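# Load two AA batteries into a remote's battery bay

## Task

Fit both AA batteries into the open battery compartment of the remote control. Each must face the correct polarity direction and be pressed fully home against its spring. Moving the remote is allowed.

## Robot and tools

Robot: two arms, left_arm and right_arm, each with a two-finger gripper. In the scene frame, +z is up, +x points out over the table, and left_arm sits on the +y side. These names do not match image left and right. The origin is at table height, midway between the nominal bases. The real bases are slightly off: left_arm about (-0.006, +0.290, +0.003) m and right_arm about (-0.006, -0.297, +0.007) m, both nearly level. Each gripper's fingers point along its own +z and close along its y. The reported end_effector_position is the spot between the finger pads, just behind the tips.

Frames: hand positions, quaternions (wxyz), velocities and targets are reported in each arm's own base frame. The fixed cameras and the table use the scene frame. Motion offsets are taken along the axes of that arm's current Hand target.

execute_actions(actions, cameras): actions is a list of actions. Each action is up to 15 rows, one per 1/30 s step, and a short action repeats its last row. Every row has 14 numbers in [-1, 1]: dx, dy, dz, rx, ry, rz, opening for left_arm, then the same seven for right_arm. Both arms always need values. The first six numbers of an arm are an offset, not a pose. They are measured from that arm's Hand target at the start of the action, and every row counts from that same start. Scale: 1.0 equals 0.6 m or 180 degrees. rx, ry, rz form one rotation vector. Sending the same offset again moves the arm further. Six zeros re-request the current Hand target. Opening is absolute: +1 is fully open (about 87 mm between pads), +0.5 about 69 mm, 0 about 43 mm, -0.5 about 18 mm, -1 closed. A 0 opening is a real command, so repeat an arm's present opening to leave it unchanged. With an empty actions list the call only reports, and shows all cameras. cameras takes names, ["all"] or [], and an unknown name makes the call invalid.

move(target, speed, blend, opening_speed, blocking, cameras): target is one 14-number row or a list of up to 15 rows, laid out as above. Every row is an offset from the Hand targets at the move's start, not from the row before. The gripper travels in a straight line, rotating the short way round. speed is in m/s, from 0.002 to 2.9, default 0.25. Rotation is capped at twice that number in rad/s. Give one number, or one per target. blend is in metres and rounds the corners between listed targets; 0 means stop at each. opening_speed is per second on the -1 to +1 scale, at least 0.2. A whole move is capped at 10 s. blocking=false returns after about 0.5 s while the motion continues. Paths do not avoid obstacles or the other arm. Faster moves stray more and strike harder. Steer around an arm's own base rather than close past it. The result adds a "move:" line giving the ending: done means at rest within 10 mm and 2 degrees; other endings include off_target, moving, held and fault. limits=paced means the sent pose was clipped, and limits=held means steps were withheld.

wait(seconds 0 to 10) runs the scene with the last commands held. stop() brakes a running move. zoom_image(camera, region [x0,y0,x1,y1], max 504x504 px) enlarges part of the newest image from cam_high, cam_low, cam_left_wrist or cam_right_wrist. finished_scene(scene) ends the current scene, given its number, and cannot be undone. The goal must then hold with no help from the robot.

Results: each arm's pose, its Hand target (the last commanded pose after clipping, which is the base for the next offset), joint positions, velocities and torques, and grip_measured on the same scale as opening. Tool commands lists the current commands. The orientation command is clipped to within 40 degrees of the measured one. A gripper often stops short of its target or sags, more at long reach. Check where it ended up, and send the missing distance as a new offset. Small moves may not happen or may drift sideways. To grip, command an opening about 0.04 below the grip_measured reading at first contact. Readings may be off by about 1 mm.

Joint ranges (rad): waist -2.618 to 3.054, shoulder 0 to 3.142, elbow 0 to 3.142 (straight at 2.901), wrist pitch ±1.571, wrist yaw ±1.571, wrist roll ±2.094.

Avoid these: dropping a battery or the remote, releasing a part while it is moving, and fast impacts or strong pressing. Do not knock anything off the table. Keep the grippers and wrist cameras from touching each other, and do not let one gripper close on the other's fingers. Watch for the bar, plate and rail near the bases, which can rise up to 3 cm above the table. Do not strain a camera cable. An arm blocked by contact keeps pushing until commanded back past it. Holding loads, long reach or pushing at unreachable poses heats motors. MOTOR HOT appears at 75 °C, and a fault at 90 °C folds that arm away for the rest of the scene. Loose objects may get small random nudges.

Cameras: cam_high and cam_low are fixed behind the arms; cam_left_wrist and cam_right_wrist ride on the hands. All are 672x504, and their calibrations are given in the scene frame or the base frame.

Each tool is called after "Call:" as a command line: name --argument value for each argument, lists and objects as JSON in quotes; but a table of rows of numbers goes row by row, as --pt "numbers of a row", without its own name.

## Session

Call:
execute_actions --actions '[]'

Scene clock: 0.00 s.
left_arm: end_effector_position=(+0.3713, -0.0321, +0.0301) grip_measured=+1.000 end_effector_quat_wxyz=(+0.560, +0.046, +0.827, -0.018) | right_arm: end_effector_position=(+0.3713, -0.0007, +0.0361) grip_measured=+0.989 end_effector_quat_wxyz=(+0.578, -0.009, +0.814, -0.059)
Joint positions: left_arm=[-0.09 1.593 0.327 0.885 -0.002 0.023 1] | right_arm=[0.081 1.603 0.298 0.97 0.162 -0.057 0.995]
Joint velocities: within noise
Joint torques (N m): no reading
Heat: left arm: 38 °C; right arm: 37 °C.
Hand target: left_arm +0.3774, -0.0328, +0.0394; +0.572, +0.046, +0.818, -0.018 | right_arm +0.3768, +0.0005, +0.0445; +0.589, -0.009, +0.806, -0.057
Tool commands: left_gripper/opening=+1.0 right_gripper/opening=+1.0
camera_calibration:
cam_left_wrist: T_world_to_cam=[[-0.0845615, -0.996316, -0.0142982, -0.00181103], [-0.952176, 0.085027, -0.293482, 0.382987], [0.293617, -0.0112029, -0.955858, 0.0605996], [0, 0, 0, 1]] pos_world=[0.346725, -0.0336897, 0.170299]
cam_right_wrist: T_world_to_cam=[[-0.0368311, -0.992643, 0.115339, 0.00484705], [-0.930184, -0.00812979, -0.367003, 0.381023], [0.36524, -0.120804, -0.923042, 0.0432315], [0, 0, 0, 1]] pos_world=[0.33881, 0.0131316, 0.179182]

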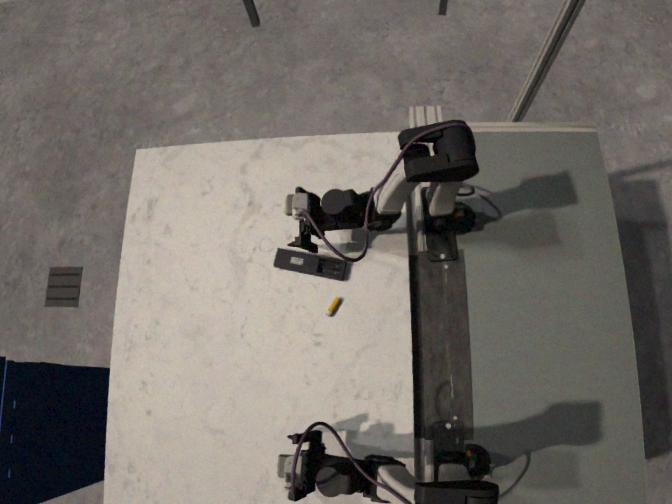

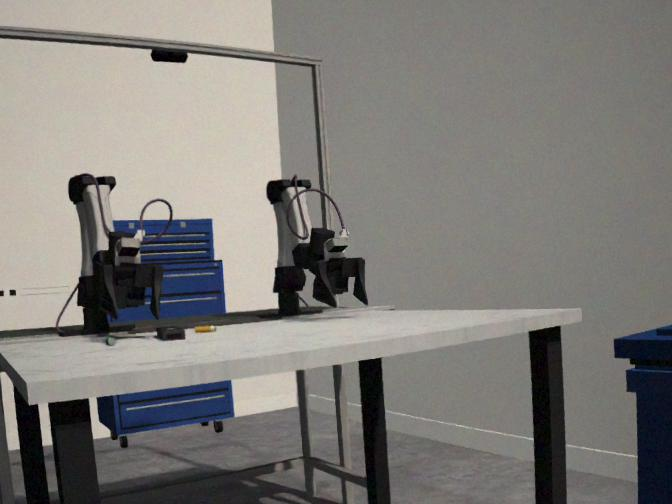

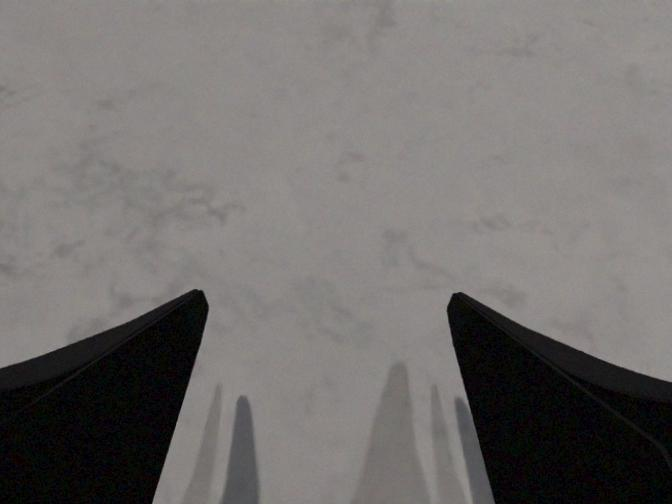

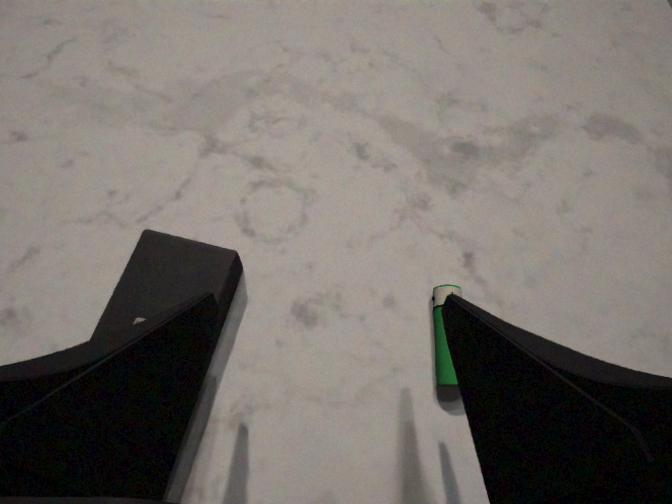

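Call:
zoom_image --camera "cam_high" --region '[260, 220, 380, 340]'

Call:
zoom_image --camera "cam_low" --region '[90, 310, 240, 350]'

Scaled by 4.200 from the camera's 672x504 image, which has a finer 960x720 frame.

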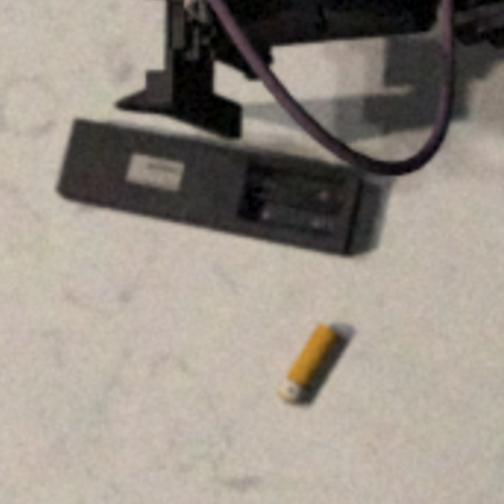

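Scaled by 3.360 from the camera's 672x504 image, which has a finer 960x720 frame.

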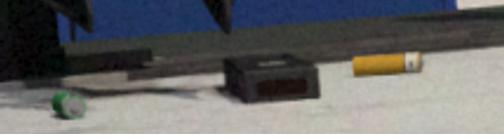

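Call:
move --pt "0 0 0 0 0 0 1 -0.1739 -0.0188 -0.0549 0 0 0 0.2" --pt "0 0 0 0 0 0 1 -0.1065 0.1757 -0.196 -0.0305 0.1182 0.0209 0.2" --speed 0.25 --blend '[0.04,0]' --cameras '["cam_right_wrist"]'

Call:
zoom_image --camera "cam_right_wrist" --region '[84, 0, 588, 504]'

Scene clock: 48.27 s.
left_arm: end_effector_position=(+0.3713, -0.0321, +0.0301) grip_measured=+1.000 end_effector_quat_wxyz=(+0.560, +0.046, +0.827, -0.018) | right_arm: end_effector_position=(+0.2832, +0.1148, +0.1181) grip_measured=+0.200 end_effector_quat_wxyz=(+0.417, -0.011, +0.909, -0.007)
Joint positions: left_arm=[-0.09 1.593 0.327 0.885 -0.002 0.023 1] | right_arm=[0.582 1.145 0.759 -0.414 0.434 0.38 0.6]
Joint torques (N m): left_arm=[0.01 -4.52 6.26 1.81 0.07 -0.05] | right_arm=[0.61 -2.96 8.64 1.49 0.35 0.23]
Heat: left arm: 40 °C; right arm: 37 °C.
Hand target: left_arm +0.3774, -0.0328, +0.0394; +0.572, +0.046, +0.818, -0.018 | right_arm +0.2901, +0.1200, +0.1294; +0.431, +0.000, +0.902, +0.000
Off the commanded pose: left_arm 0.011 m, 2 deg | right_arm 0.014 m, 2 deg.
move: off_target (left_arm, right_arm)
camera_calibration:
cam_right_wrist: T_world_to_cam=[[0.0325714, -0.999187, 0.0237766, 0.0987932], [-0.999461, -0.0326594, -0.00332318, 0.309583], [0.00409701, -0.0236555, -0.999712, 0.26534], [0, 0, 0, 1]] pos_world=[0.305111, 0.1151, 0.263943]
Images, in order (width x height): cam_right_wrist 672x504.

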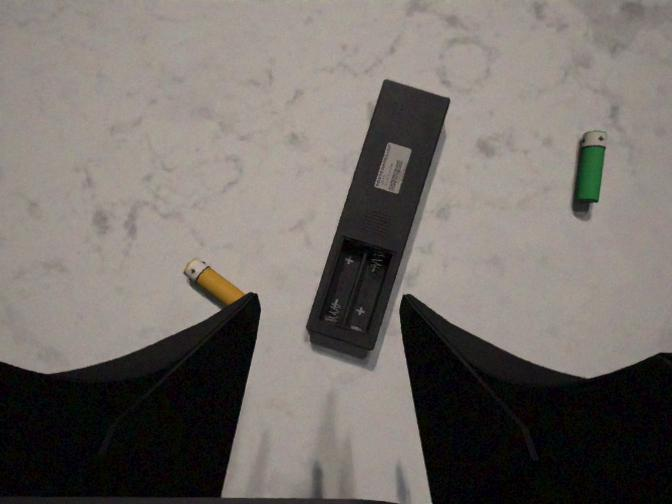

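Scaled by 1.000.

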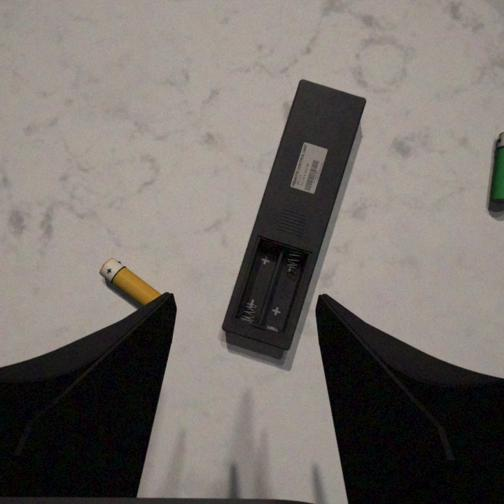

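Call:
move --target '[0,0,0,0,0,0,1,0.1195,0.1163,0.0625,-0.1387,0.2751,-0.2937,0.0]' --speed 0.25 --cameras '["cam_right_wrist"]'

Scene clock: 67.00 s.
left_arm: end_effector_position=(+0.3713, -0.0321, +0.0301) grip_measured=+1.000 end_effector_quat_wxyz=(+0.560, +0.046, +0.827, -0.018) | right_arm: end_effector_position=(+0.2696, +0.1823, +0.0464) grip_measured=+0.000 end_effector_quat_wxyz=(-0.034, -0.463, +0.885, -0.011)
Joint positions: left_arm=[-0.09 1.593 0.327 0.885 -0.002 0.023 1] | right_arm=[0.641 2.027 1.555 -1.168 0.01 -0.323 0.5]
Joint torques (N m): left_arm=[-0.03 -4.52 6.26 1.81 0.08 -0.04] | right_arm=[0.49 -9.11 7.49 0.34 -0.13 -0.23]
Heat: left arm: 40 °C; right arm: 39 °C.
Hand target: left_arm +0.3774, -0.0328, +0.0394; +0.572, +0.046, +0.818, -0.018 | right_arm +0.2743, +0.1899, +0.0501; -0.023, -0.473, +0.881, -0.002
Off the commanded pose: left_arm 0.011 m, 2 deg | right_arm 0.010 m, 2 deg.
move: off_target (left_arm)
camera_calibration:
cam_right_wrist: T_world_to_cam=[[0.828411, -0.559496, -0.0264313, -0.124039], [-0.318547, -0.509416, 0.799389, 0.163975], [-0.46072, -0.653803, -0.600232, 0.416838], [0, 0, 0, 1]] pos_world=[0.347034, 0.286663, 0.115841]
Images, in order (width x height): cam_right_wrist 672x504.

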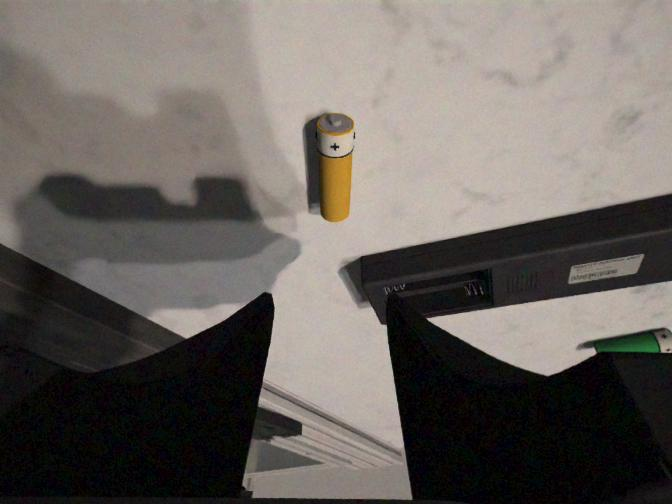

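Call:
move --pt "0 0 0 0 0 0 1 -0.0145 -0.0078 0.09 0 0 0 0.0" --pt "0 0 0 0 0 0 1 -0.0145 -0.0078 0.1055 0 0 0 0.0" --pt "0 0 0 0 0 0 1 -0.0145 -0.0078 0.1055 0 0 0 -0.69" --speed '[0.15,0.04,0.04]' --blend '[0.005,0,0]' --cameras '["cam_right_wrist"]'

Scene clock: 81.10 s.
left_arm: end_effector_position=(+0.3713, -0.0321, +0.0301) grip_measured=+1.000 end_effector_quat_wxyz=(+0.560, +0.046, +0.827, -0.018) | right_arm: end_effector_position=(+0.2785, +0.1888, -0.0104) grip_measured=-0.610 end_effector_quat_wxyz=(-0.029, -0.466, +0.884, -0.009)
Joint positions: left_arm=[-0.09 1.593 0.327 0.885 -0.002 0.023 1] | right_arm=[0.641 2.128 1.473 -0.977 0.009 -0.329 0.195]
Joint torques (N m): left_arm=[-0.03 -4.49 6.27 1.8 0.08 -0.05] | right_arm=[-0.09 -9.33 5.07 0.53 -0.02 -0.16]
Heat: left arm: 41 °C; right arm: 39 °C.
Hand target: left_arm +0.3774, -0.0328, +0.0394; +0.572, +0.046, +0.818, -0.018 | right_arm +0.2804, +0.1930, -0.0135; -0.023, -0.473, +0.881, -0.002
Off the commanded pose: left_arm 0.011 m, 2 deg | right_arm 0.006 m, 1 deg.
move: off_target (left_arm); blend cut to 0.0046 m at target 1
camera_calibration:
cam_right_wrist: T_world_to_cam=[[0.831585, -0.554864, -0.0243257, -0.130935], [-0.321334, -0.516389, 0.79378, 0.217576], [-0.453002, -0.652279, -0.607718, 0.388583], [0, 0, 0, 1]] pos_world=[0.354827, 0.293167, 0.0602563]
Images, in order (width x height): cam_right_wrist 672x504.

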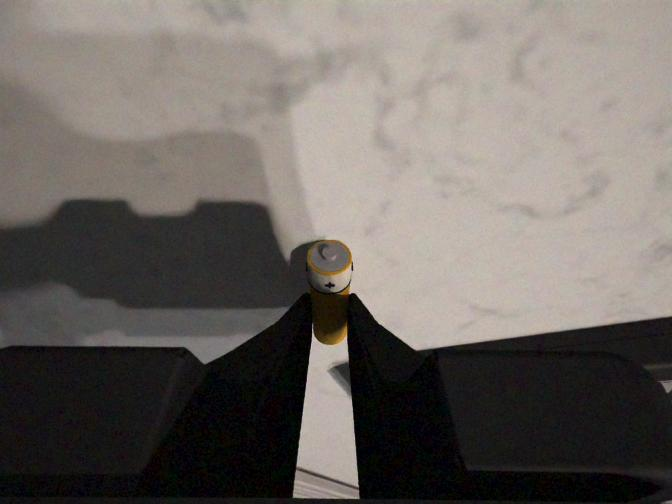

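Call:
move --pt "0 0 0 0 0 0 1 0.0059 0.0025 -0.1383 0 0 0 -0.69" --pt "0 0 0 0 0 0 1 0.351 -0.1495 -0.1272 0 0 -0.2417 -0.69" --pt "0 0 0 0 0 0 1 0.346 -0.1515 -0.022 0 0 -0.2417 -0.69" --speed '[0.2,0.25,0.15]' --blend '[0.02,0.02,0]' --cameras '["cam_right_wrist"]'

Scene clock: 102.10 s.
left_arm: end_effector_position=(+0.3713, -0.0321, +0.0301) grip_measured=+1.000 end_effector_quat_wxyz=(+0.560, +0.046, +0.827, -0.018) | right_arm: end_effector_position=(+0.2377, -0.0286, +0.0083) grip_measured=-0.610 end_effector_quat_wxyz=(+0.028, +0.763, -0.646, -0.010)
Joint positions: left_arm=[-0.09 1.593 0.327 0.885 -0.002 0.023 1] | right_arm=[0.074 1.582 0.842 -0.883 0.026 -1.662 0.195]
Joint torques (N m): left_arm=[-0.01 -4.52 6.24 1.81 0.08 -0.04] | right_arm=[-1.21 -4.82 4.92 0.4 -0.02 -0.14]
Heat: left arm: 41 °C; right arm: 41 °C.
Hand target: left_arm +0.3774, -0.0328, +0.0394; +0.572, +0.046, +0.818, -0.018 | right_arm +0.2421, -0.0299, +0.0069; +0.022, +0.765, -0.643, -0.007
Off the commanded pose: left_arm 0.011 m, 2 deg | right_arm 0.005 m, 1 deg.
move: off_target (left_arm)
camera_calibration:
cam_right_wrist: T_world_to_cam=[[0.981712, 0.177644, -0.0684446, -0.231591], [0.165561, -0.619194, 0.767586, -0.0409943], [0.0939762, -0.76488, -0.637281, 0.106645], [0, 0, 0, 1]] pos_world=[0.224121, 0.0973277, 0.0835782]
Images, in order (width x height): cam_right_wrist 672x504.

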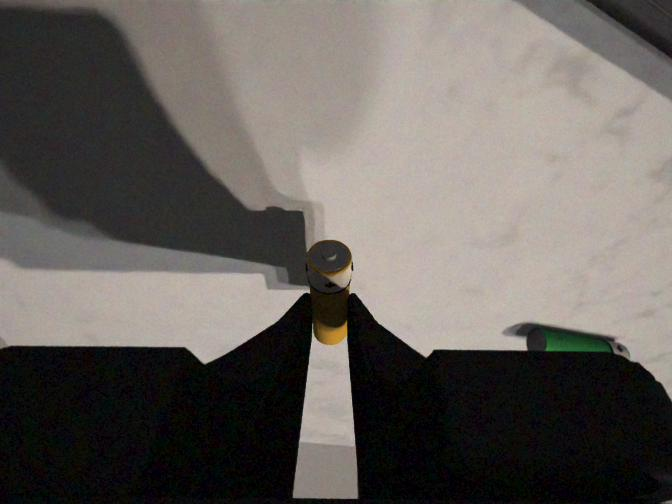

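Call:
move --target '[0,0,0,0,0,0,1,0,0,0.0205,0,0,0,-0.69]' --speed 0.04 --cameras '[]'

Scene clock: 108.23 s.
left_arm: end_effector_position=(+0.3713, -0.0321, +0.0301) grip_measured=+1.000 end_effector_quat_wxyz=(+0.560, +0.046, +0.827, -0.018) | right_arm: end_effector_position=(+0.2375, -0.0295, -0.0040) grip_measured=-0.610 end_effector_quat_wxyz=(+0.028, +0.762, -0.647, -0.010)
Joint positions: left_arm=[-0.09 1.593 0.327 0.885 -0.002 0.023 1] | right_arm=[0.07 1.608 0.812 -0.828 0.026 -1.663 0.195]
Joint torques (N m): left_arm=[-0.02 -4.53 6.26 1.8 0.08 -0.05] | right_arm=[-0.57 -4.93 4.63 0.43 0.02 -0.27]
Heat: left arm: 41 °C; right arm: 40 °C.
Hand target: left_arm +0.3774, -0.0328, +0.0394; +0.572, +0.046, +0.818, -0.018 | right_arm +0.2416, -0.0302, -0.0054; +0.022, +0.765, -0.643, -0.007
Off the commanded pose: left_arm 0.011 m, 2 deg | right_arm 0.004 m, 1 deg.
move: off_target (left_arm)
No camera images: "cameras" was empty.

Call:
move --pt "0 0 0 0 0 0 1 0 0 -0.003 0 0 0 -0.35" --pt "0 0 0 0 0 0 1 0.0022 0.0053 -0.1247 0 0 0 -0.35" --pt "0 0 0 0 0 0 1 -0.1617 -0.183 -0.1113 0 0 0.644 1.0" --speed '[0.05,0.2,0.25]' --blend '[0,0.02,0]' --cameras '["cam_right_wrist"]'

Scene clock: 122.67 s.
left_arm: end_effector_position=(+0.3713, -0.0321, +0.0301) grip_measured=+1.000 end_effector_quat_wxyz=(+0.560, +0.046, +0.827, -0.018) | right_arm: end_effector_position=(+0.3289, +0.0786, +0.0514) grip_measured=+0.989 end_effector_quat_wxyz=(-0.026, +0.135, +0.990, -0.023)
Joint positions: left_arm=[-0.09 1.593 0.327 0.885 -0.002 0.023 1] | right_arm=[0.193 2.058 1.625 -1.203 0.026 0.466 0.994]
Joint torques (N m): left_arm=[-0.02 -4.53 6.27 1.81 0.08 -0.05] | right_arm=[0.66 -9.03 7.12 0.34 -0.02 0.22]
Heat: left arm: 41 °C; right arm: 40 °C.
Hand target: left_arm +0.3774, -0.0328, +0.0394; +0.572, +0.046, +0.818, -0.018 | right_arm +0.3356, +0.0860, +0.0548; -0.018, +0.139, +0.990, -0.015
Off the commanded pose: left_arm 0.011 m, 2 deg | right_arm 0.010 m, 1 deg.
move: off_target (left_arm)
camera_calibration:
cam_right_wrist: T_world_to_cam=[[-0.25443, -0.966311, 0.0388317, 0.153687], [-0.589978, 0.186906, 0.785488, 0.161359], [-0.766284, 0.176942, -0.617657, 0.415499], [0, 0, 0, 1]] pos_world=[0.452691, 0.0448311, 0.123922]
Images, in order (width x height): cam_right_wrist 672x504.

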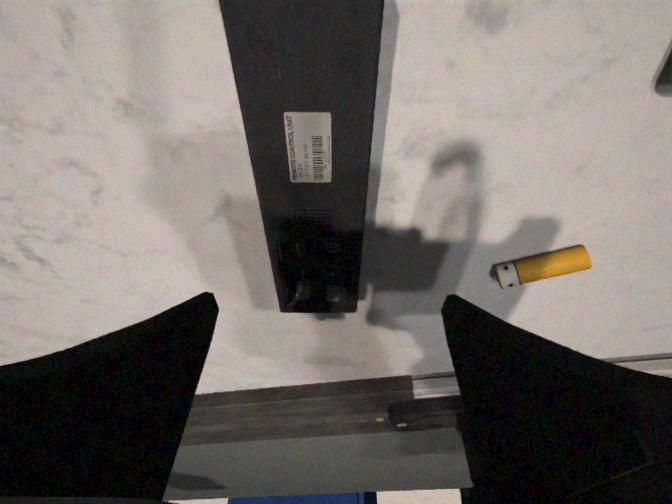

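Call:
move --pt "0 0 0 0 0 0 1 -0.0037 0.0098 0.07 0 0 0 1.0" --pt "0 0 0 0 0 0 1 -0.0037 0.0098 0.0984 0 0 0 1.0" --pt "0 0 0 0 0 0 1 -0.0037 0.0098 0.0984 0 0 0 0.02" --speed '[0.15,0.05,0.05]' --blend '[0.005,0,0]' --opening_speed 1.0 --cameras '["cam_right_wrist"]'

Scene clock: 138.37 s.
left_arm: end_effector_position=(+0.3713, -0.0321, +0.0301) grip_measured=+1.000 end_effector_quat_wxyz=(+0.560, +0.046, +0.827, -0.018) | right_arm: end_effector_position=(+0.3338, +0.0832, -0.0023) grip_measured=+0.070 end_effector_quat_wxyz=(-0.024, +0.135, +0.990, -0.022)
Joint positions: left_arm=[-0.09 1.593 0.327 0.885 -0.002 0.023 1] | right_arm=[0.202 2.132 1.519 -1.017 0.026 0.474 0.535]
Joint torques (N m): left_arm=[-0.05 -4.52 6.26 1.81 0.08 -0.05] | right_arm=[0.36 -9.55 5.2 0.52 0.03 0.19]
Heat: left arm: 41 °C; right arm: 41 °C.
Hand target: left_arm +0.3774, -0.0328, +0.0394; +0.572, +0.046, +0.818, -0.018 | right_arm +0.3370, +0.0894, -0.0045; -0.018, +0.139, +0.990, -0.015
Off the commanded pose: left_arm 0.011 m, 2 deg | right_arm 0.007 m, 1 deg.
move: off_target (left_arm)
camera_calibration:
cam_right_wrist: T_world_to_cam=[[-0.253893, -0.966547, 0.0364088, 0.161369], [-0.594722, 0.185686, 0.782193, 0.207224], [-0.762787, 0.17694, -0.621971, 0.384089], [0, 0, 0, 1]] pos_world=[0.457189, 0.0495316, 0.0709278]
Images, in order (width x height): cam_right_wrist 672x504.

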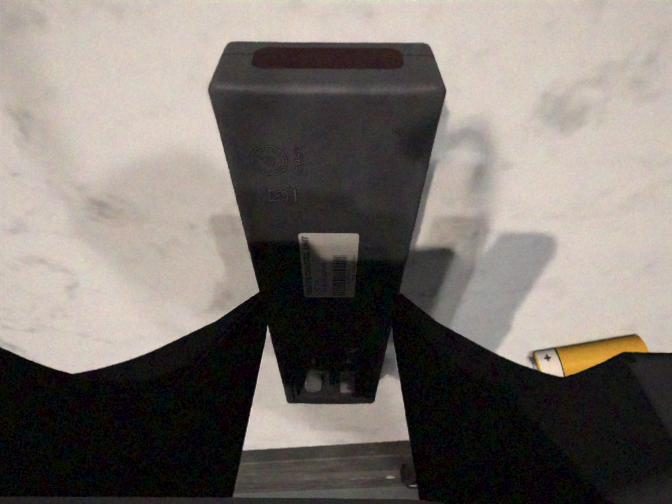

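Call:
move --pt "0 0 0 0 0 0 1 0.0024 -0.0026 -0.0749 0 0 0 0.02" --pt "0 0 0 0 0 0 1 0.0998 0.156 -0.0773 0 0 0 0.02" --pt "0 0 0 0 0 0 1 0.0998 0.156 -0.0773 0 0 -0.376 0.02" --pt "0 0 0 0 0 0 1 0.0998 0.156 -0.0773 0 0 -0.7528 0.02" --speed '[0.1,0.15,0.25,0.25]' --blend '[0.01,0.01,0.01,0]' --cameras '["cam_right_wrist","cam_high"]'

Scene clock: 156.17 s.
left_arm: end_effector_position=(+0.3713, -0.0321, +0.0301) grip_measured=+1.000 end_effector_quat_wxyz=(+0.560, +0.046, +0.827, -0.018) | right_arm: end_effector_position=(+0.3029, +0.1893, +0.0284) grip_measured=+0.070 end_effector_quat_wxyz=(+0.048, +0.857, -0.512, -0.014)
Joint positions: left_arm=[-0.09 1.593 0.327 0.885 -0.002 0.023 1] | right_arm=[0.676 2.064 1.541 -1.148 0.006 -1.388 0.535]
Joint torques (N m): left_arm=[-0.05 -4.51 6.26 1.81 0.08 -0.05] | right_arm=[0.31 -12.9 5.07 0.35 -0.09 -0.22]
Heat: left arm: 42 °C; right arm: 43 °C.
Hand target: left_arm +0.3774, -0.0328, +0.0394; +0.572, +0.046, +0.818, -0.018 | right_arm +0.3070, +0.1970, +0.0404; +0.021, +0.864, -0.504, -0.011
Off the commanded pose: left_arm 0.011 m, 2 deg | right_arm 0.015 m, 3 deg.
move: off_target (left_arm, right_arm)
camera_calibration:
cam_right_wrist: T_world_to_cam=[[0.869108, 0.482099, -0.110597, -0.355257], [0.38342, -0.5154, 0.766389, -0.017976], [0.312473, -0.70848, -0.632785, 0.202999], [0, 0, 0, 1]] pos_world=[0.252218, 0.305825, 0.102941]
Images, in order (width x height): cam_high 672x504, cam_right_wrist 672x504.

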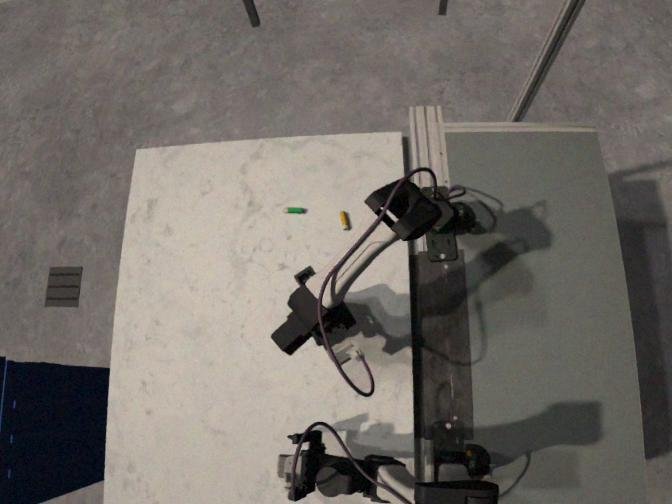

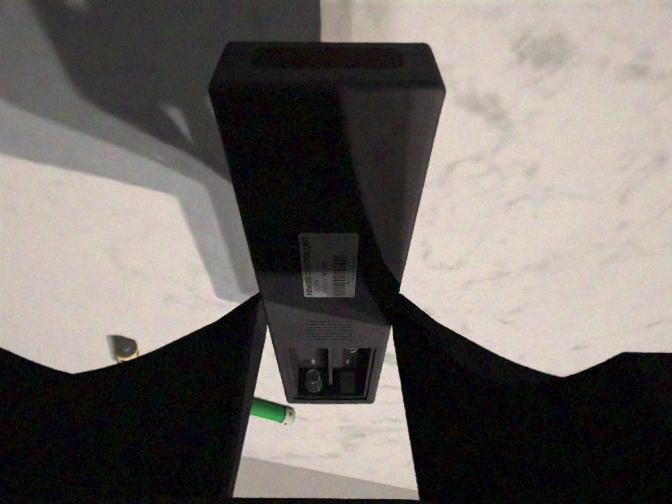

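Call:
move --pt "0 0 0 0 0 0 1 -0.0008 0.001 0.05 0 0 0 0.02" --pt "0 0 0 0 0 0 1 -0.0008 0.001 0.0758 0 0 0 0.02" --speed '[0.12,0.04]' --blend '[0.005,0]' --cameras '["cam_low"]'

Call:
zoom_image --camera "cam_low" --region '[120, 240, 280, 350]'

Scene clock: 162.73 s.
left_arm: end_effector_position=(+0.3713, -0.0321, +0.0301) grip_measured=+1.000 end_effector_quat_wxyz=(+0.560, +0.046, +0.827, -0.018) | right_arm: end_effector_position=(+0.3014, +0.1886, -0.0031) grip_measured=+0.070 end_effector_quat_wxyz=(+0.034, +0.858, -0.512, -0.010)
Joint positions: left_arm=[-0.09 1.593 0.327 0.885 -0.002 0.023 1] | right_arm=[0.677 2.071 1.422 -0.993 0.005 -1.388 0.535]
Joint torques (N m): left_arm=[0.01 -4.53 6.27 1.8 0.09 -0.04] | right_arm=[0.21 -9.28 4.82 0.55 -0.08 -0.21]
Heat: left arm: 42 °C; right arm: 45 °C.
Hand target: left_arm +0.3774, -0.0328, +0.0394; +0.572, +0.046, +0.818, -0.018 | right_arm +0.3044, +0.1960, -0.0050; +0.021, +0.864, -0.504, -0.011
Off the commanded pose: left_arm 0.011 m, 2 deg | right_arm 0.008 m, 2 deg.
move: off_target (left_arm)
Images, in order (width x height): cam_low 672x504.

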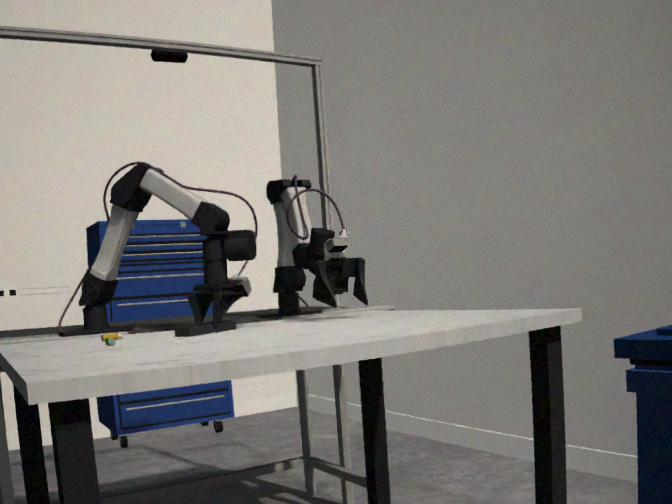

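Scaled by 3.150 from the camera's 672x504 image, which has a finer 960x720 frame.

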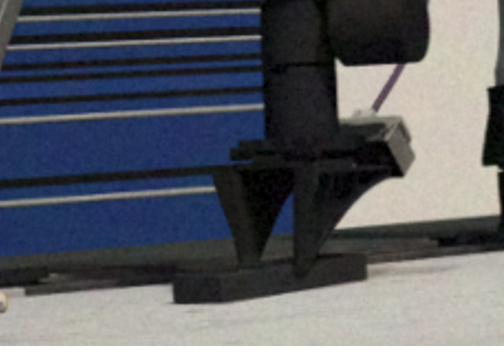

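Call:
move --pt "0 0 0 0 0 0 0.5 0 0 0.003 0 0 0 0.35" --pt "0 0 0 0 0 0 0.5 0.0004 0.0102 -0.2164 0 0 0 0.35" --pt "0.0267 -0.4027 -0.2148 0.2765 0.0662 0.1244 0.5 0.4572 0.0932 -0.0947 0 0 0.70 0.35" --speed '[0.05,0.15,0.25]' --blend '[0,0.02,0]' --opening_speed 1.0 --cameras '["all"]'

Scene clock: 200.93 s.
left_arm: end_effector_position=(+0.2208, -0.2513, +0.0516) grip_measured=+0.500 end_effector_quat_wxyz=(+0.394, +0.428, +0.777, -0.241) | right_arm: end_effector_position=(+0.3869, -0.0676, +0.0516) grip_measured=+0.350 end_effector_quat_wxyz=(-0.029, +0.049, +0.998, -0.008)
Joint positions: left_arm=[-0.732 1.293 0.478 0.18 0.26 0.143 0.75] | right_arm=[-0.157 2.301 2.014 -1.339 0.022 -0.059 0.675]
Joint torques (N m): left_arm=[-0.42 -2.06 10.06 1.67 0.25 0.11] | right_arm=[-0.25 -10.86 7.84 0.36 0.18 0.2]
Heat: left arm: 42 °C; right arm: 45 °C.
Hand target: left_arm +0.2282, -0.2617, +0.0633; +0.408, +0.435, +0.764, -0.246 | right_arm +0.3931, -0.0687, +0.0551; -0.019, +0.056, +0.998, -0.014
Off the commanded pose: left_arm 0.017 m, 2 deg | right_arm 0.007 m, 2 deg.
move: off_target (left_arm)
camera_calibration:
cam_left_wrist: T_world_to_cam=[[-0.847275, -0.529537, 0.0414187, 0.0503133], [-0.531154, 0.844608, -0.0671829, 0.350872], [0.00059326, -0.0789222, -0.996881, 0.172546], [0, 0, 0, 1]] pos_world=[0.228894, -0.256089, 0.193497]
cam_right_wrist: T_world_to_cam=[[-0.0840937, -0.996446, 0.00490975, -0.0389549], [-0.607933, 0.0552084, 0.792066, 0.220456], [-0.789522, 0.063623, -0.610415, 0.486894], [0, 0, 0, 1]] pos_world=[0.515161, -0.0819652, 0.122783]

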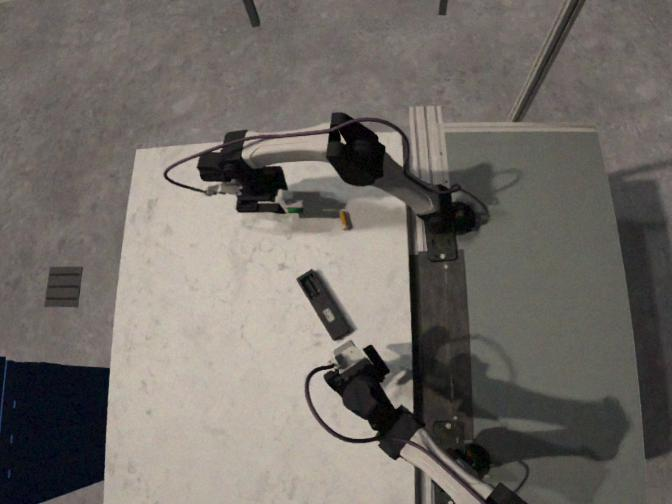

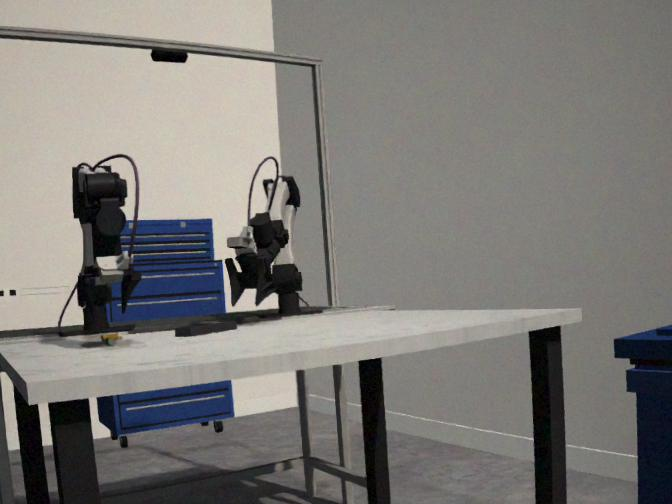

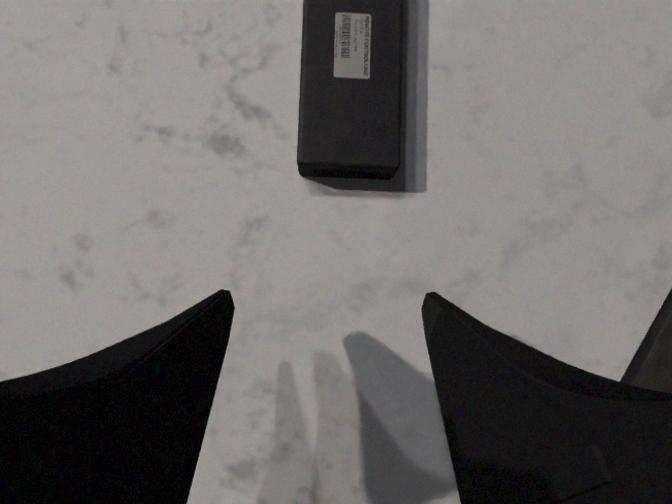

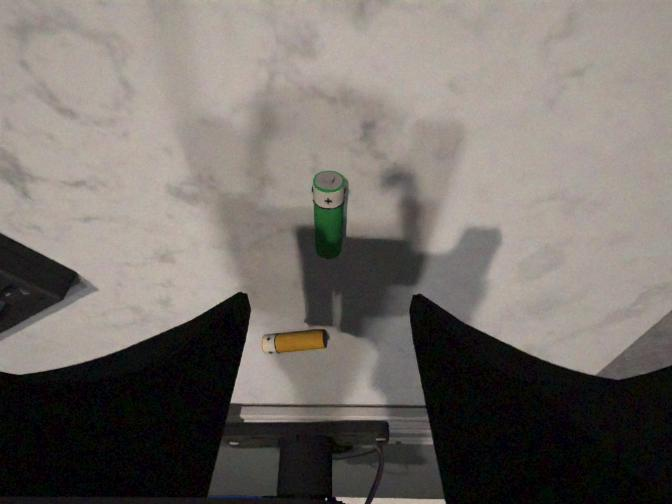

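Call:
move --pt "-0.0015 -0.0062 0.1 0.0112 0.0003 0.0073 0.5 0.0014 0.0017 0.0843 0 0.0889 0 0.0" --pt "-0.0015 -0.0062 0.1535 0.0112 0.0003 0.0073 0.5 0.0018 0.0022 0.1094 0 0.0889 0 0.0" --pt "-0.0015 -0.0062 0.1535 0.0112 0.0003 0.0073 0.03 0.0018 0.0022 0.1094 0 0.0889 0 -0.69" --speed '[0.12,0.04,0.04]' --blend '[0.005,0,0]' --opening_speed 1.0 --cameras '["cam_left_wrist","cam_right_wrist","cam_low"]'

Scene clock: 228.70 s.
left_arm: end_effector_position=(+0.2521, -0.3194, +0.0044) grip_measured=+0.088 end_effector_quat_wxyz=(+0.383, +0.456, +0.763, -0.252) | right_arm: end_effector_position=(+0.3839, -0.0698, -0.0101) grip_measured=-0.605 end_effector_quat_wxyz=(-0.160, +0.052, +0.986, -0.004)
Joint positions: left_arm=[-0.809 1.747 0.66 0.444 0.253 0.143 0.544] | right_arm=[-0.157 2.677 2.365 -1.577 0.04 -0.046 0.197]
Joint torques (N m): left_arm=[-0.42 -4.33 8.72 1.82 0.03 -0.12] | right_arm=[-0.01 -12.33 6.39 -0.02 0.09 0.26]
Heat: left arm: 41 °C; right arm: 48 °C.
Hand target: left_arm +0.2630, -0.3313, +0.0139; +0.403, +0.451, +0.755, -0.254 | right_arm +0.3897, -0.0690, -0.0105; -0.158, +0.058, +0.986, -0.006
Off the commanded pose: left_arm 0.019 m, 3 deg | right_arm 0.006 m, 1 deg.
joint read past its limit (right arm) — joint 4 (wrist pitch), lower limit.
joint sent to its limit (right arm) — joint 4 (wrist pitch), lower limit. The joint targets still meet the commanded pose.
move: off_target (left_arm); target 3's new opening was sent with left_arm's hand 0.019 m and 3 deg from that target
camera_calibration:
cam_left_wrist: T_world_to_cam=[[-0.882714, -0.468265, 0.0392944, 0.0711625], [-0.46986, 0.880762, -0.0590793, 0.417939], [-0.00694427, -0.070613, -0.99748, 0.124723], [0, 0, 0, 1]] pos_world=[0.260055, -0.325975, 0.146304]
cam_right_wrist: T_world_to_cam=[[-0.0915804, -0.995775, 0.00676902, -0.0382134], [-0.380833, 0.041304, 0.923721, 0.180817], [-0.920098, 0.0820169, -0.383006, 0.500673], [0, 0, 0, 1]] pos_world=[0.526029, -0.086584, 0.0249955]
Images, in order (width x height): cam_low 672x504, cam_left_wrist 672x504, cam_right_wrist 672x504.

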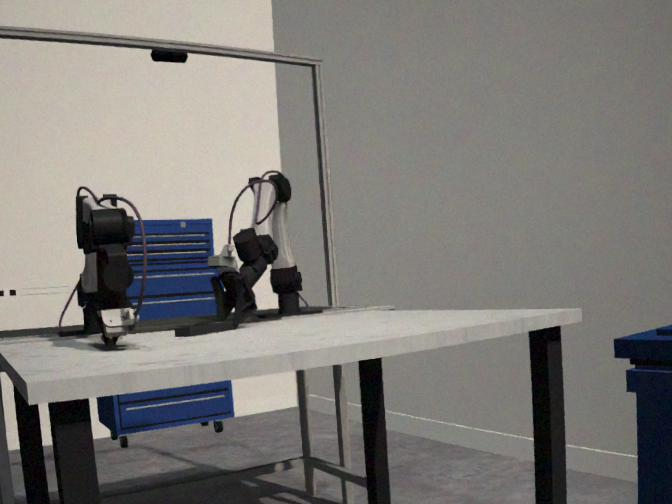

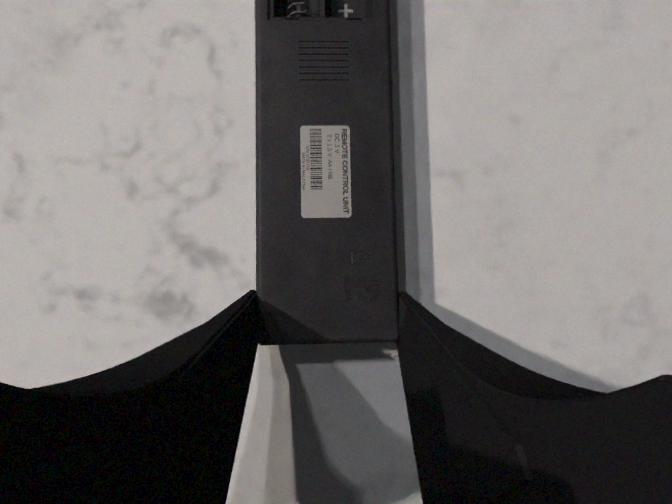

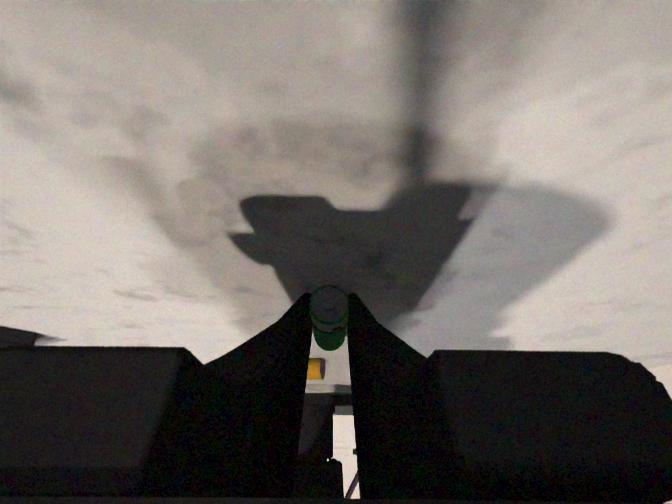

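Call:
move --pt "0 0 0 0 0 0 0.03 0.0415 -0.004 -0.1268 0 0 0 -0.69" --pt "0 0 0 0 0 0 0.03 0.1325 0.3092 -0.12 -0.0275 -0.1126 0.3119 -0.69" --speed '[0.15,0.2]' --blend '[0.02,0]' --cameras '["cam_left_wrist","cam_right_wrist","cam_low"]'

Call:
zoom_image --camera "cam_right_wrist" --region '[220, 130, 440, 370]'

Call:
zoom_image --camera "cam_low" --region '[140, 240, 280, 350]'

Scene clock: 253.47 s.
left_arm: end_effector_position=(+0.2521, -0.3194, +0.0044) grip_measured=+0.088 end_effector_quat_wxyz=(+0.383, +0.456, +0.763, -0.252) | right_arm: end_effector_position=(+0.3518, +0.1225, +0.0662) grip_measured=-0.605 end_effector_quat_wxyz=(+0.012, +0.510, +0.858, -0.062)
Joint positions: left_arm=[-0.809 1.747 0.66 0.444 0.253 0.143 0.544] | right_arm=[0.275 2.08 1.734 -1.299 0.103 1.352 0.197]
Joint torques (N m): left_arm=[-0.39 -4.34 8.76 1.83 0.04 -0.12] | right_arm=[-0.03 -12.86 5.12 0.47 0.28 0.21]
Heat: left arm: 42 °C; right arm: 51 °C.
Hand target: left_arm +0.2630, -0.3313, +0.0139; +0.403, +0.451, +0.755, -0.254 | right_arm +0.3579, +0.1240, +0.0771; +0.035, +0.517, +0.854, -0.048
Off the commanded pose: left_arm 0.019 m, 3 deg | right_arm 0.013 m, 3 deg.
move: off_target (left_arm, right_arm)
camera_calibration:
cam_left_wrist: T_world_to_cam=[[-0.882714, -0.468265, 0.0392944, 0.0711625], [-0.46986, 0.880762, -0.0590793, 0.417939], [-0.00694427, -0.070613, -0.99748, 0.124723], [0, 0, 0, 1]] pos_world=[0.260055, -0.325975, 0.146304]
cam_right_wrist: T_world_to_cam=[[-0.870429, -0.485337, 0.0824712, 0.356319], [-0.297931, 0.652694, 0.696583, 0.00111505], [-0.391906, 0.581755, -0.712721, 0.259424], [0, 0, 0, 1]] pos_world=[0.412152, 0.0212858, 0.154734]
Images, in order (width x height): cam_low 672x504, cam_left_wrist 672x504, cam_right_wrist 672x504.

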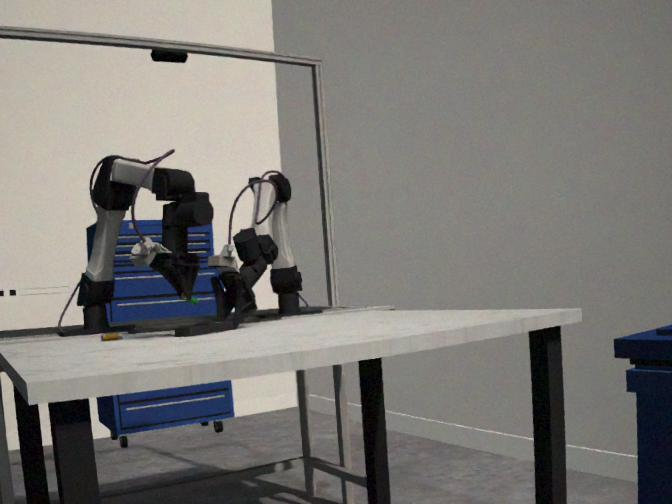

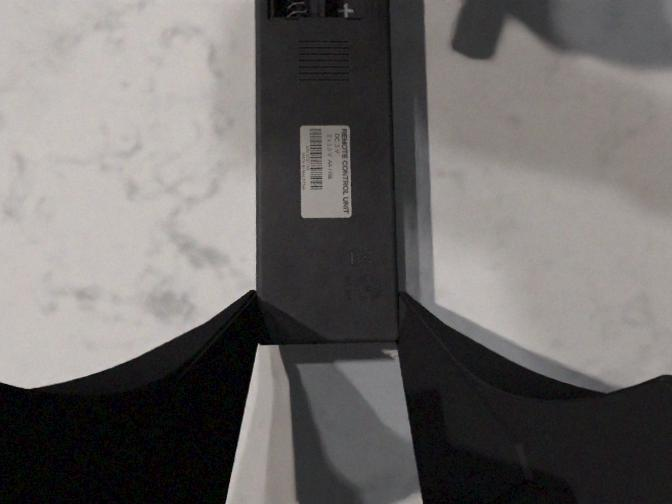

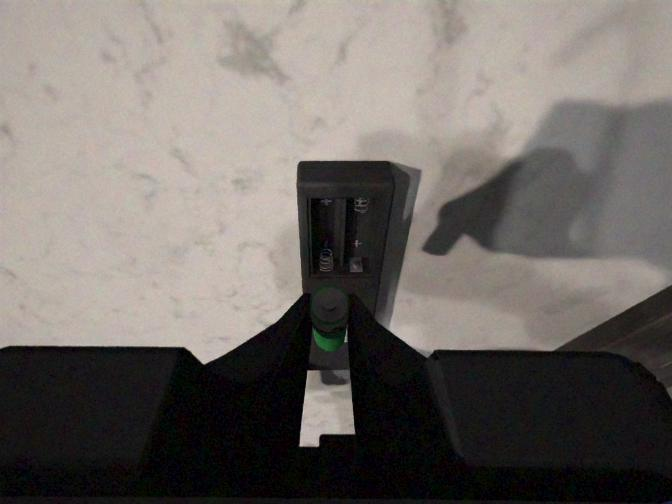

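Scaled by 2.100 from the camera's 672x504 image, which has a finer 960x720 frame.

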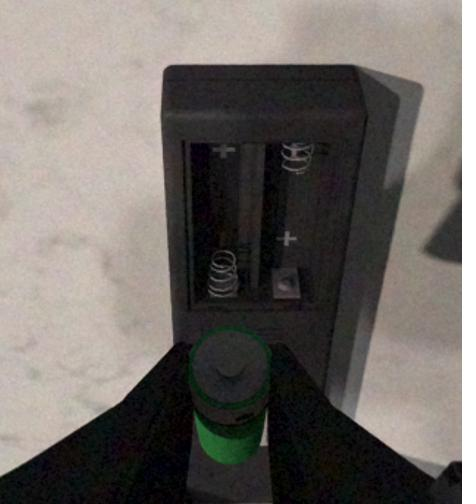

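Scaled by 3.600 from the camera's 672x504 image, which has a finer 960x720 frame.

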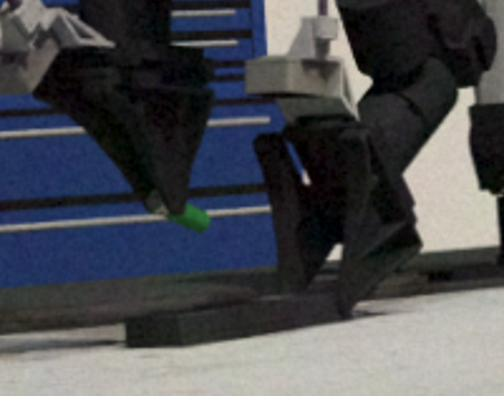

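Call:
move --target '[0,0,0,0,0,0,0.03,0.0135,0.0065,0.098,0,0,0,-0.69]' --speed 0.12 --cameras '["cam_left_wrist","cam_right_wrist","cam_low"]'

Call:
zoom_image --camera "cam_right_wrist" --region '[220, 130, 440, 370]'

Call:
zoom_image --camera "cam_low" --region '[140, 270, 260, 350]'

Call:
zoom_image --camera "cam_left_wrist" --region '[220, 0, 420, 100]'

Scene clock: 274.13 s.
left_arm: end_effector_position=(+0.2521, -0.3194, +0.0044) grip_measured=+0.088 end_effector_quat_wxyz=(+0.383, +0.456, +0.763, -0.252) | right_arm: end_effector_position=(+0.3534, +0.1230, +0.0184) grip_measured=-0.605 end_effector_quat_wxyz=(+0.023, +0.513, +0.856, -0.051)
Joint positions: left_arm=[-0.809 1.747 0.66 0.444 0.253 0.143 0.544] | right_arm=[0.275 2.091 1.562 -1.084 0.104 1.358 0.197]
Joint torques (N m): left_arm=[-0.36 -4.38 8.76 1.83 0.04 -0.12] | right_arm=[0.44 -9.62 5.14 0.46 0.29 0.18]
Heat: left arm: 42 °C; right arm: 49 °C.
Hand target: left_arm +0.2630, -0.3313, +0.0139; +0.403, +0.451, +0.755, -0.254 | right_arm +0.3582, +0.1260, +0.0176; +0.035, +0.517, +0.854, -0.048
Off the commanded pose: left_arm 0.019 m, 3 deg | right_arm 0.006 m, 1 deg.
move: off_target (left_arm)
camera_calibration:
cam_left_wrist: T_world_to_cam=[[-0.882714, -0.468265, 0.0392944, 0.0711625], [-0.46986, 0.880762, -0.0590793, 0.417939], [-0.00694427, -0.070613, -0.99748, 0.124723], [0, 0, 0, 1]] pos_world=[0.260055, -0.325975, 0.146304]
cam_right_wrist: T_world_to_cam=[[-0.875028, -0.481268, 0.0520208, 0.363469], [-0.315702, 0.648836, 0.692347, 0.0414329], [-0.366958, 0.5894, -0.719687, 0.21609], [0, 0, 0, 1]] pos_world=[0.410422, 0.0206799, 0.107923]
Images, in order (width x height): cam_low 672x504, cam_left_wrist 672x504, cam_right_wrist 672x504.

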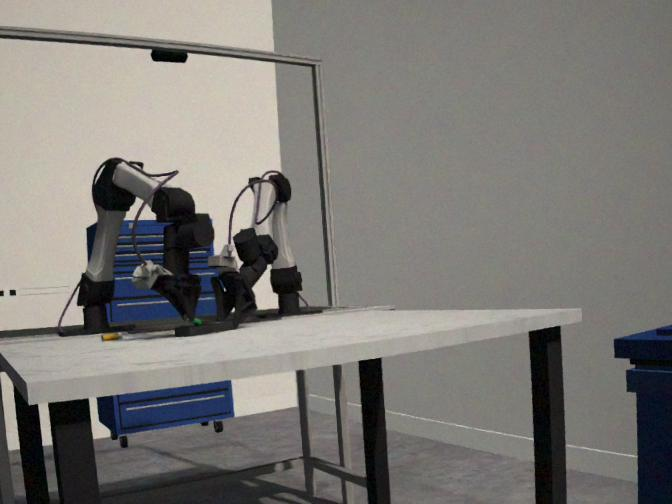

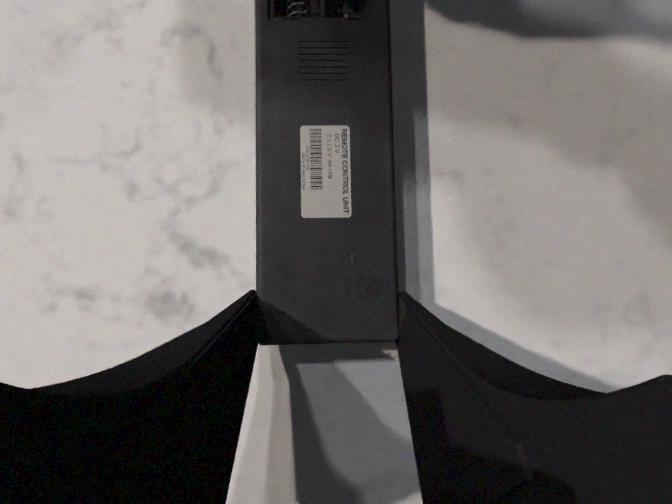

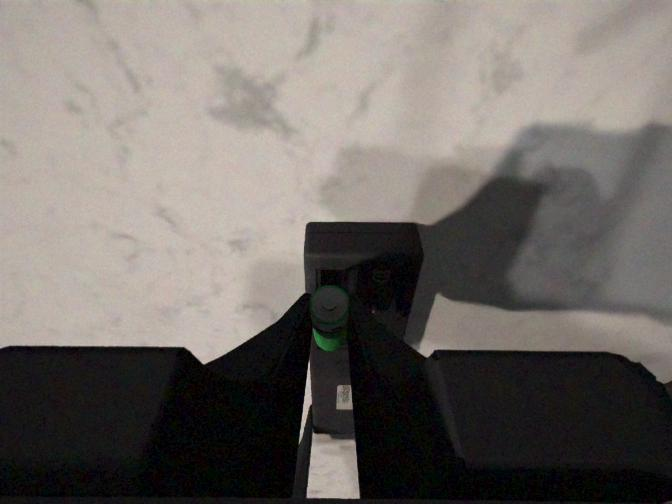

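Scaled by 2.100 from the camera's 672x504 image, which has a finer 960x720 frame.

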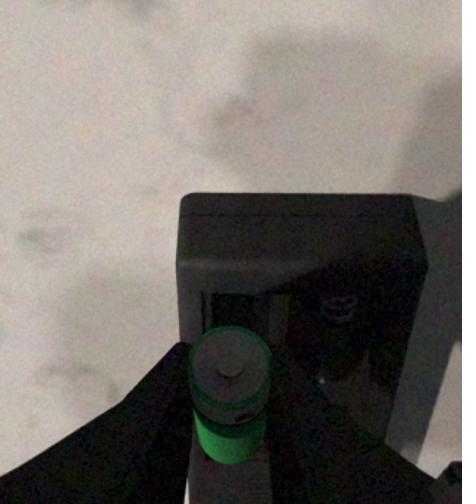

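Scaled by 4.200 from the camera's 672x504 image, which has a finer 960x720 frame.

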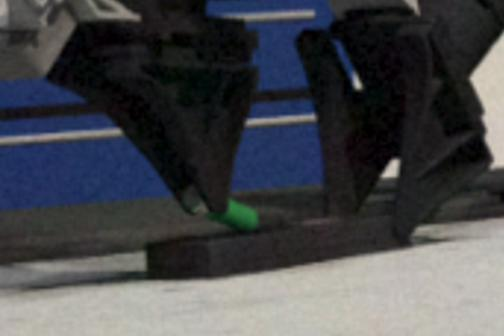

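Scaled by 2.520 from the camera's 672x504 image, which has a finer 960x720 frame.

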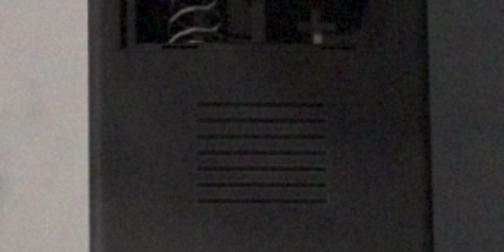

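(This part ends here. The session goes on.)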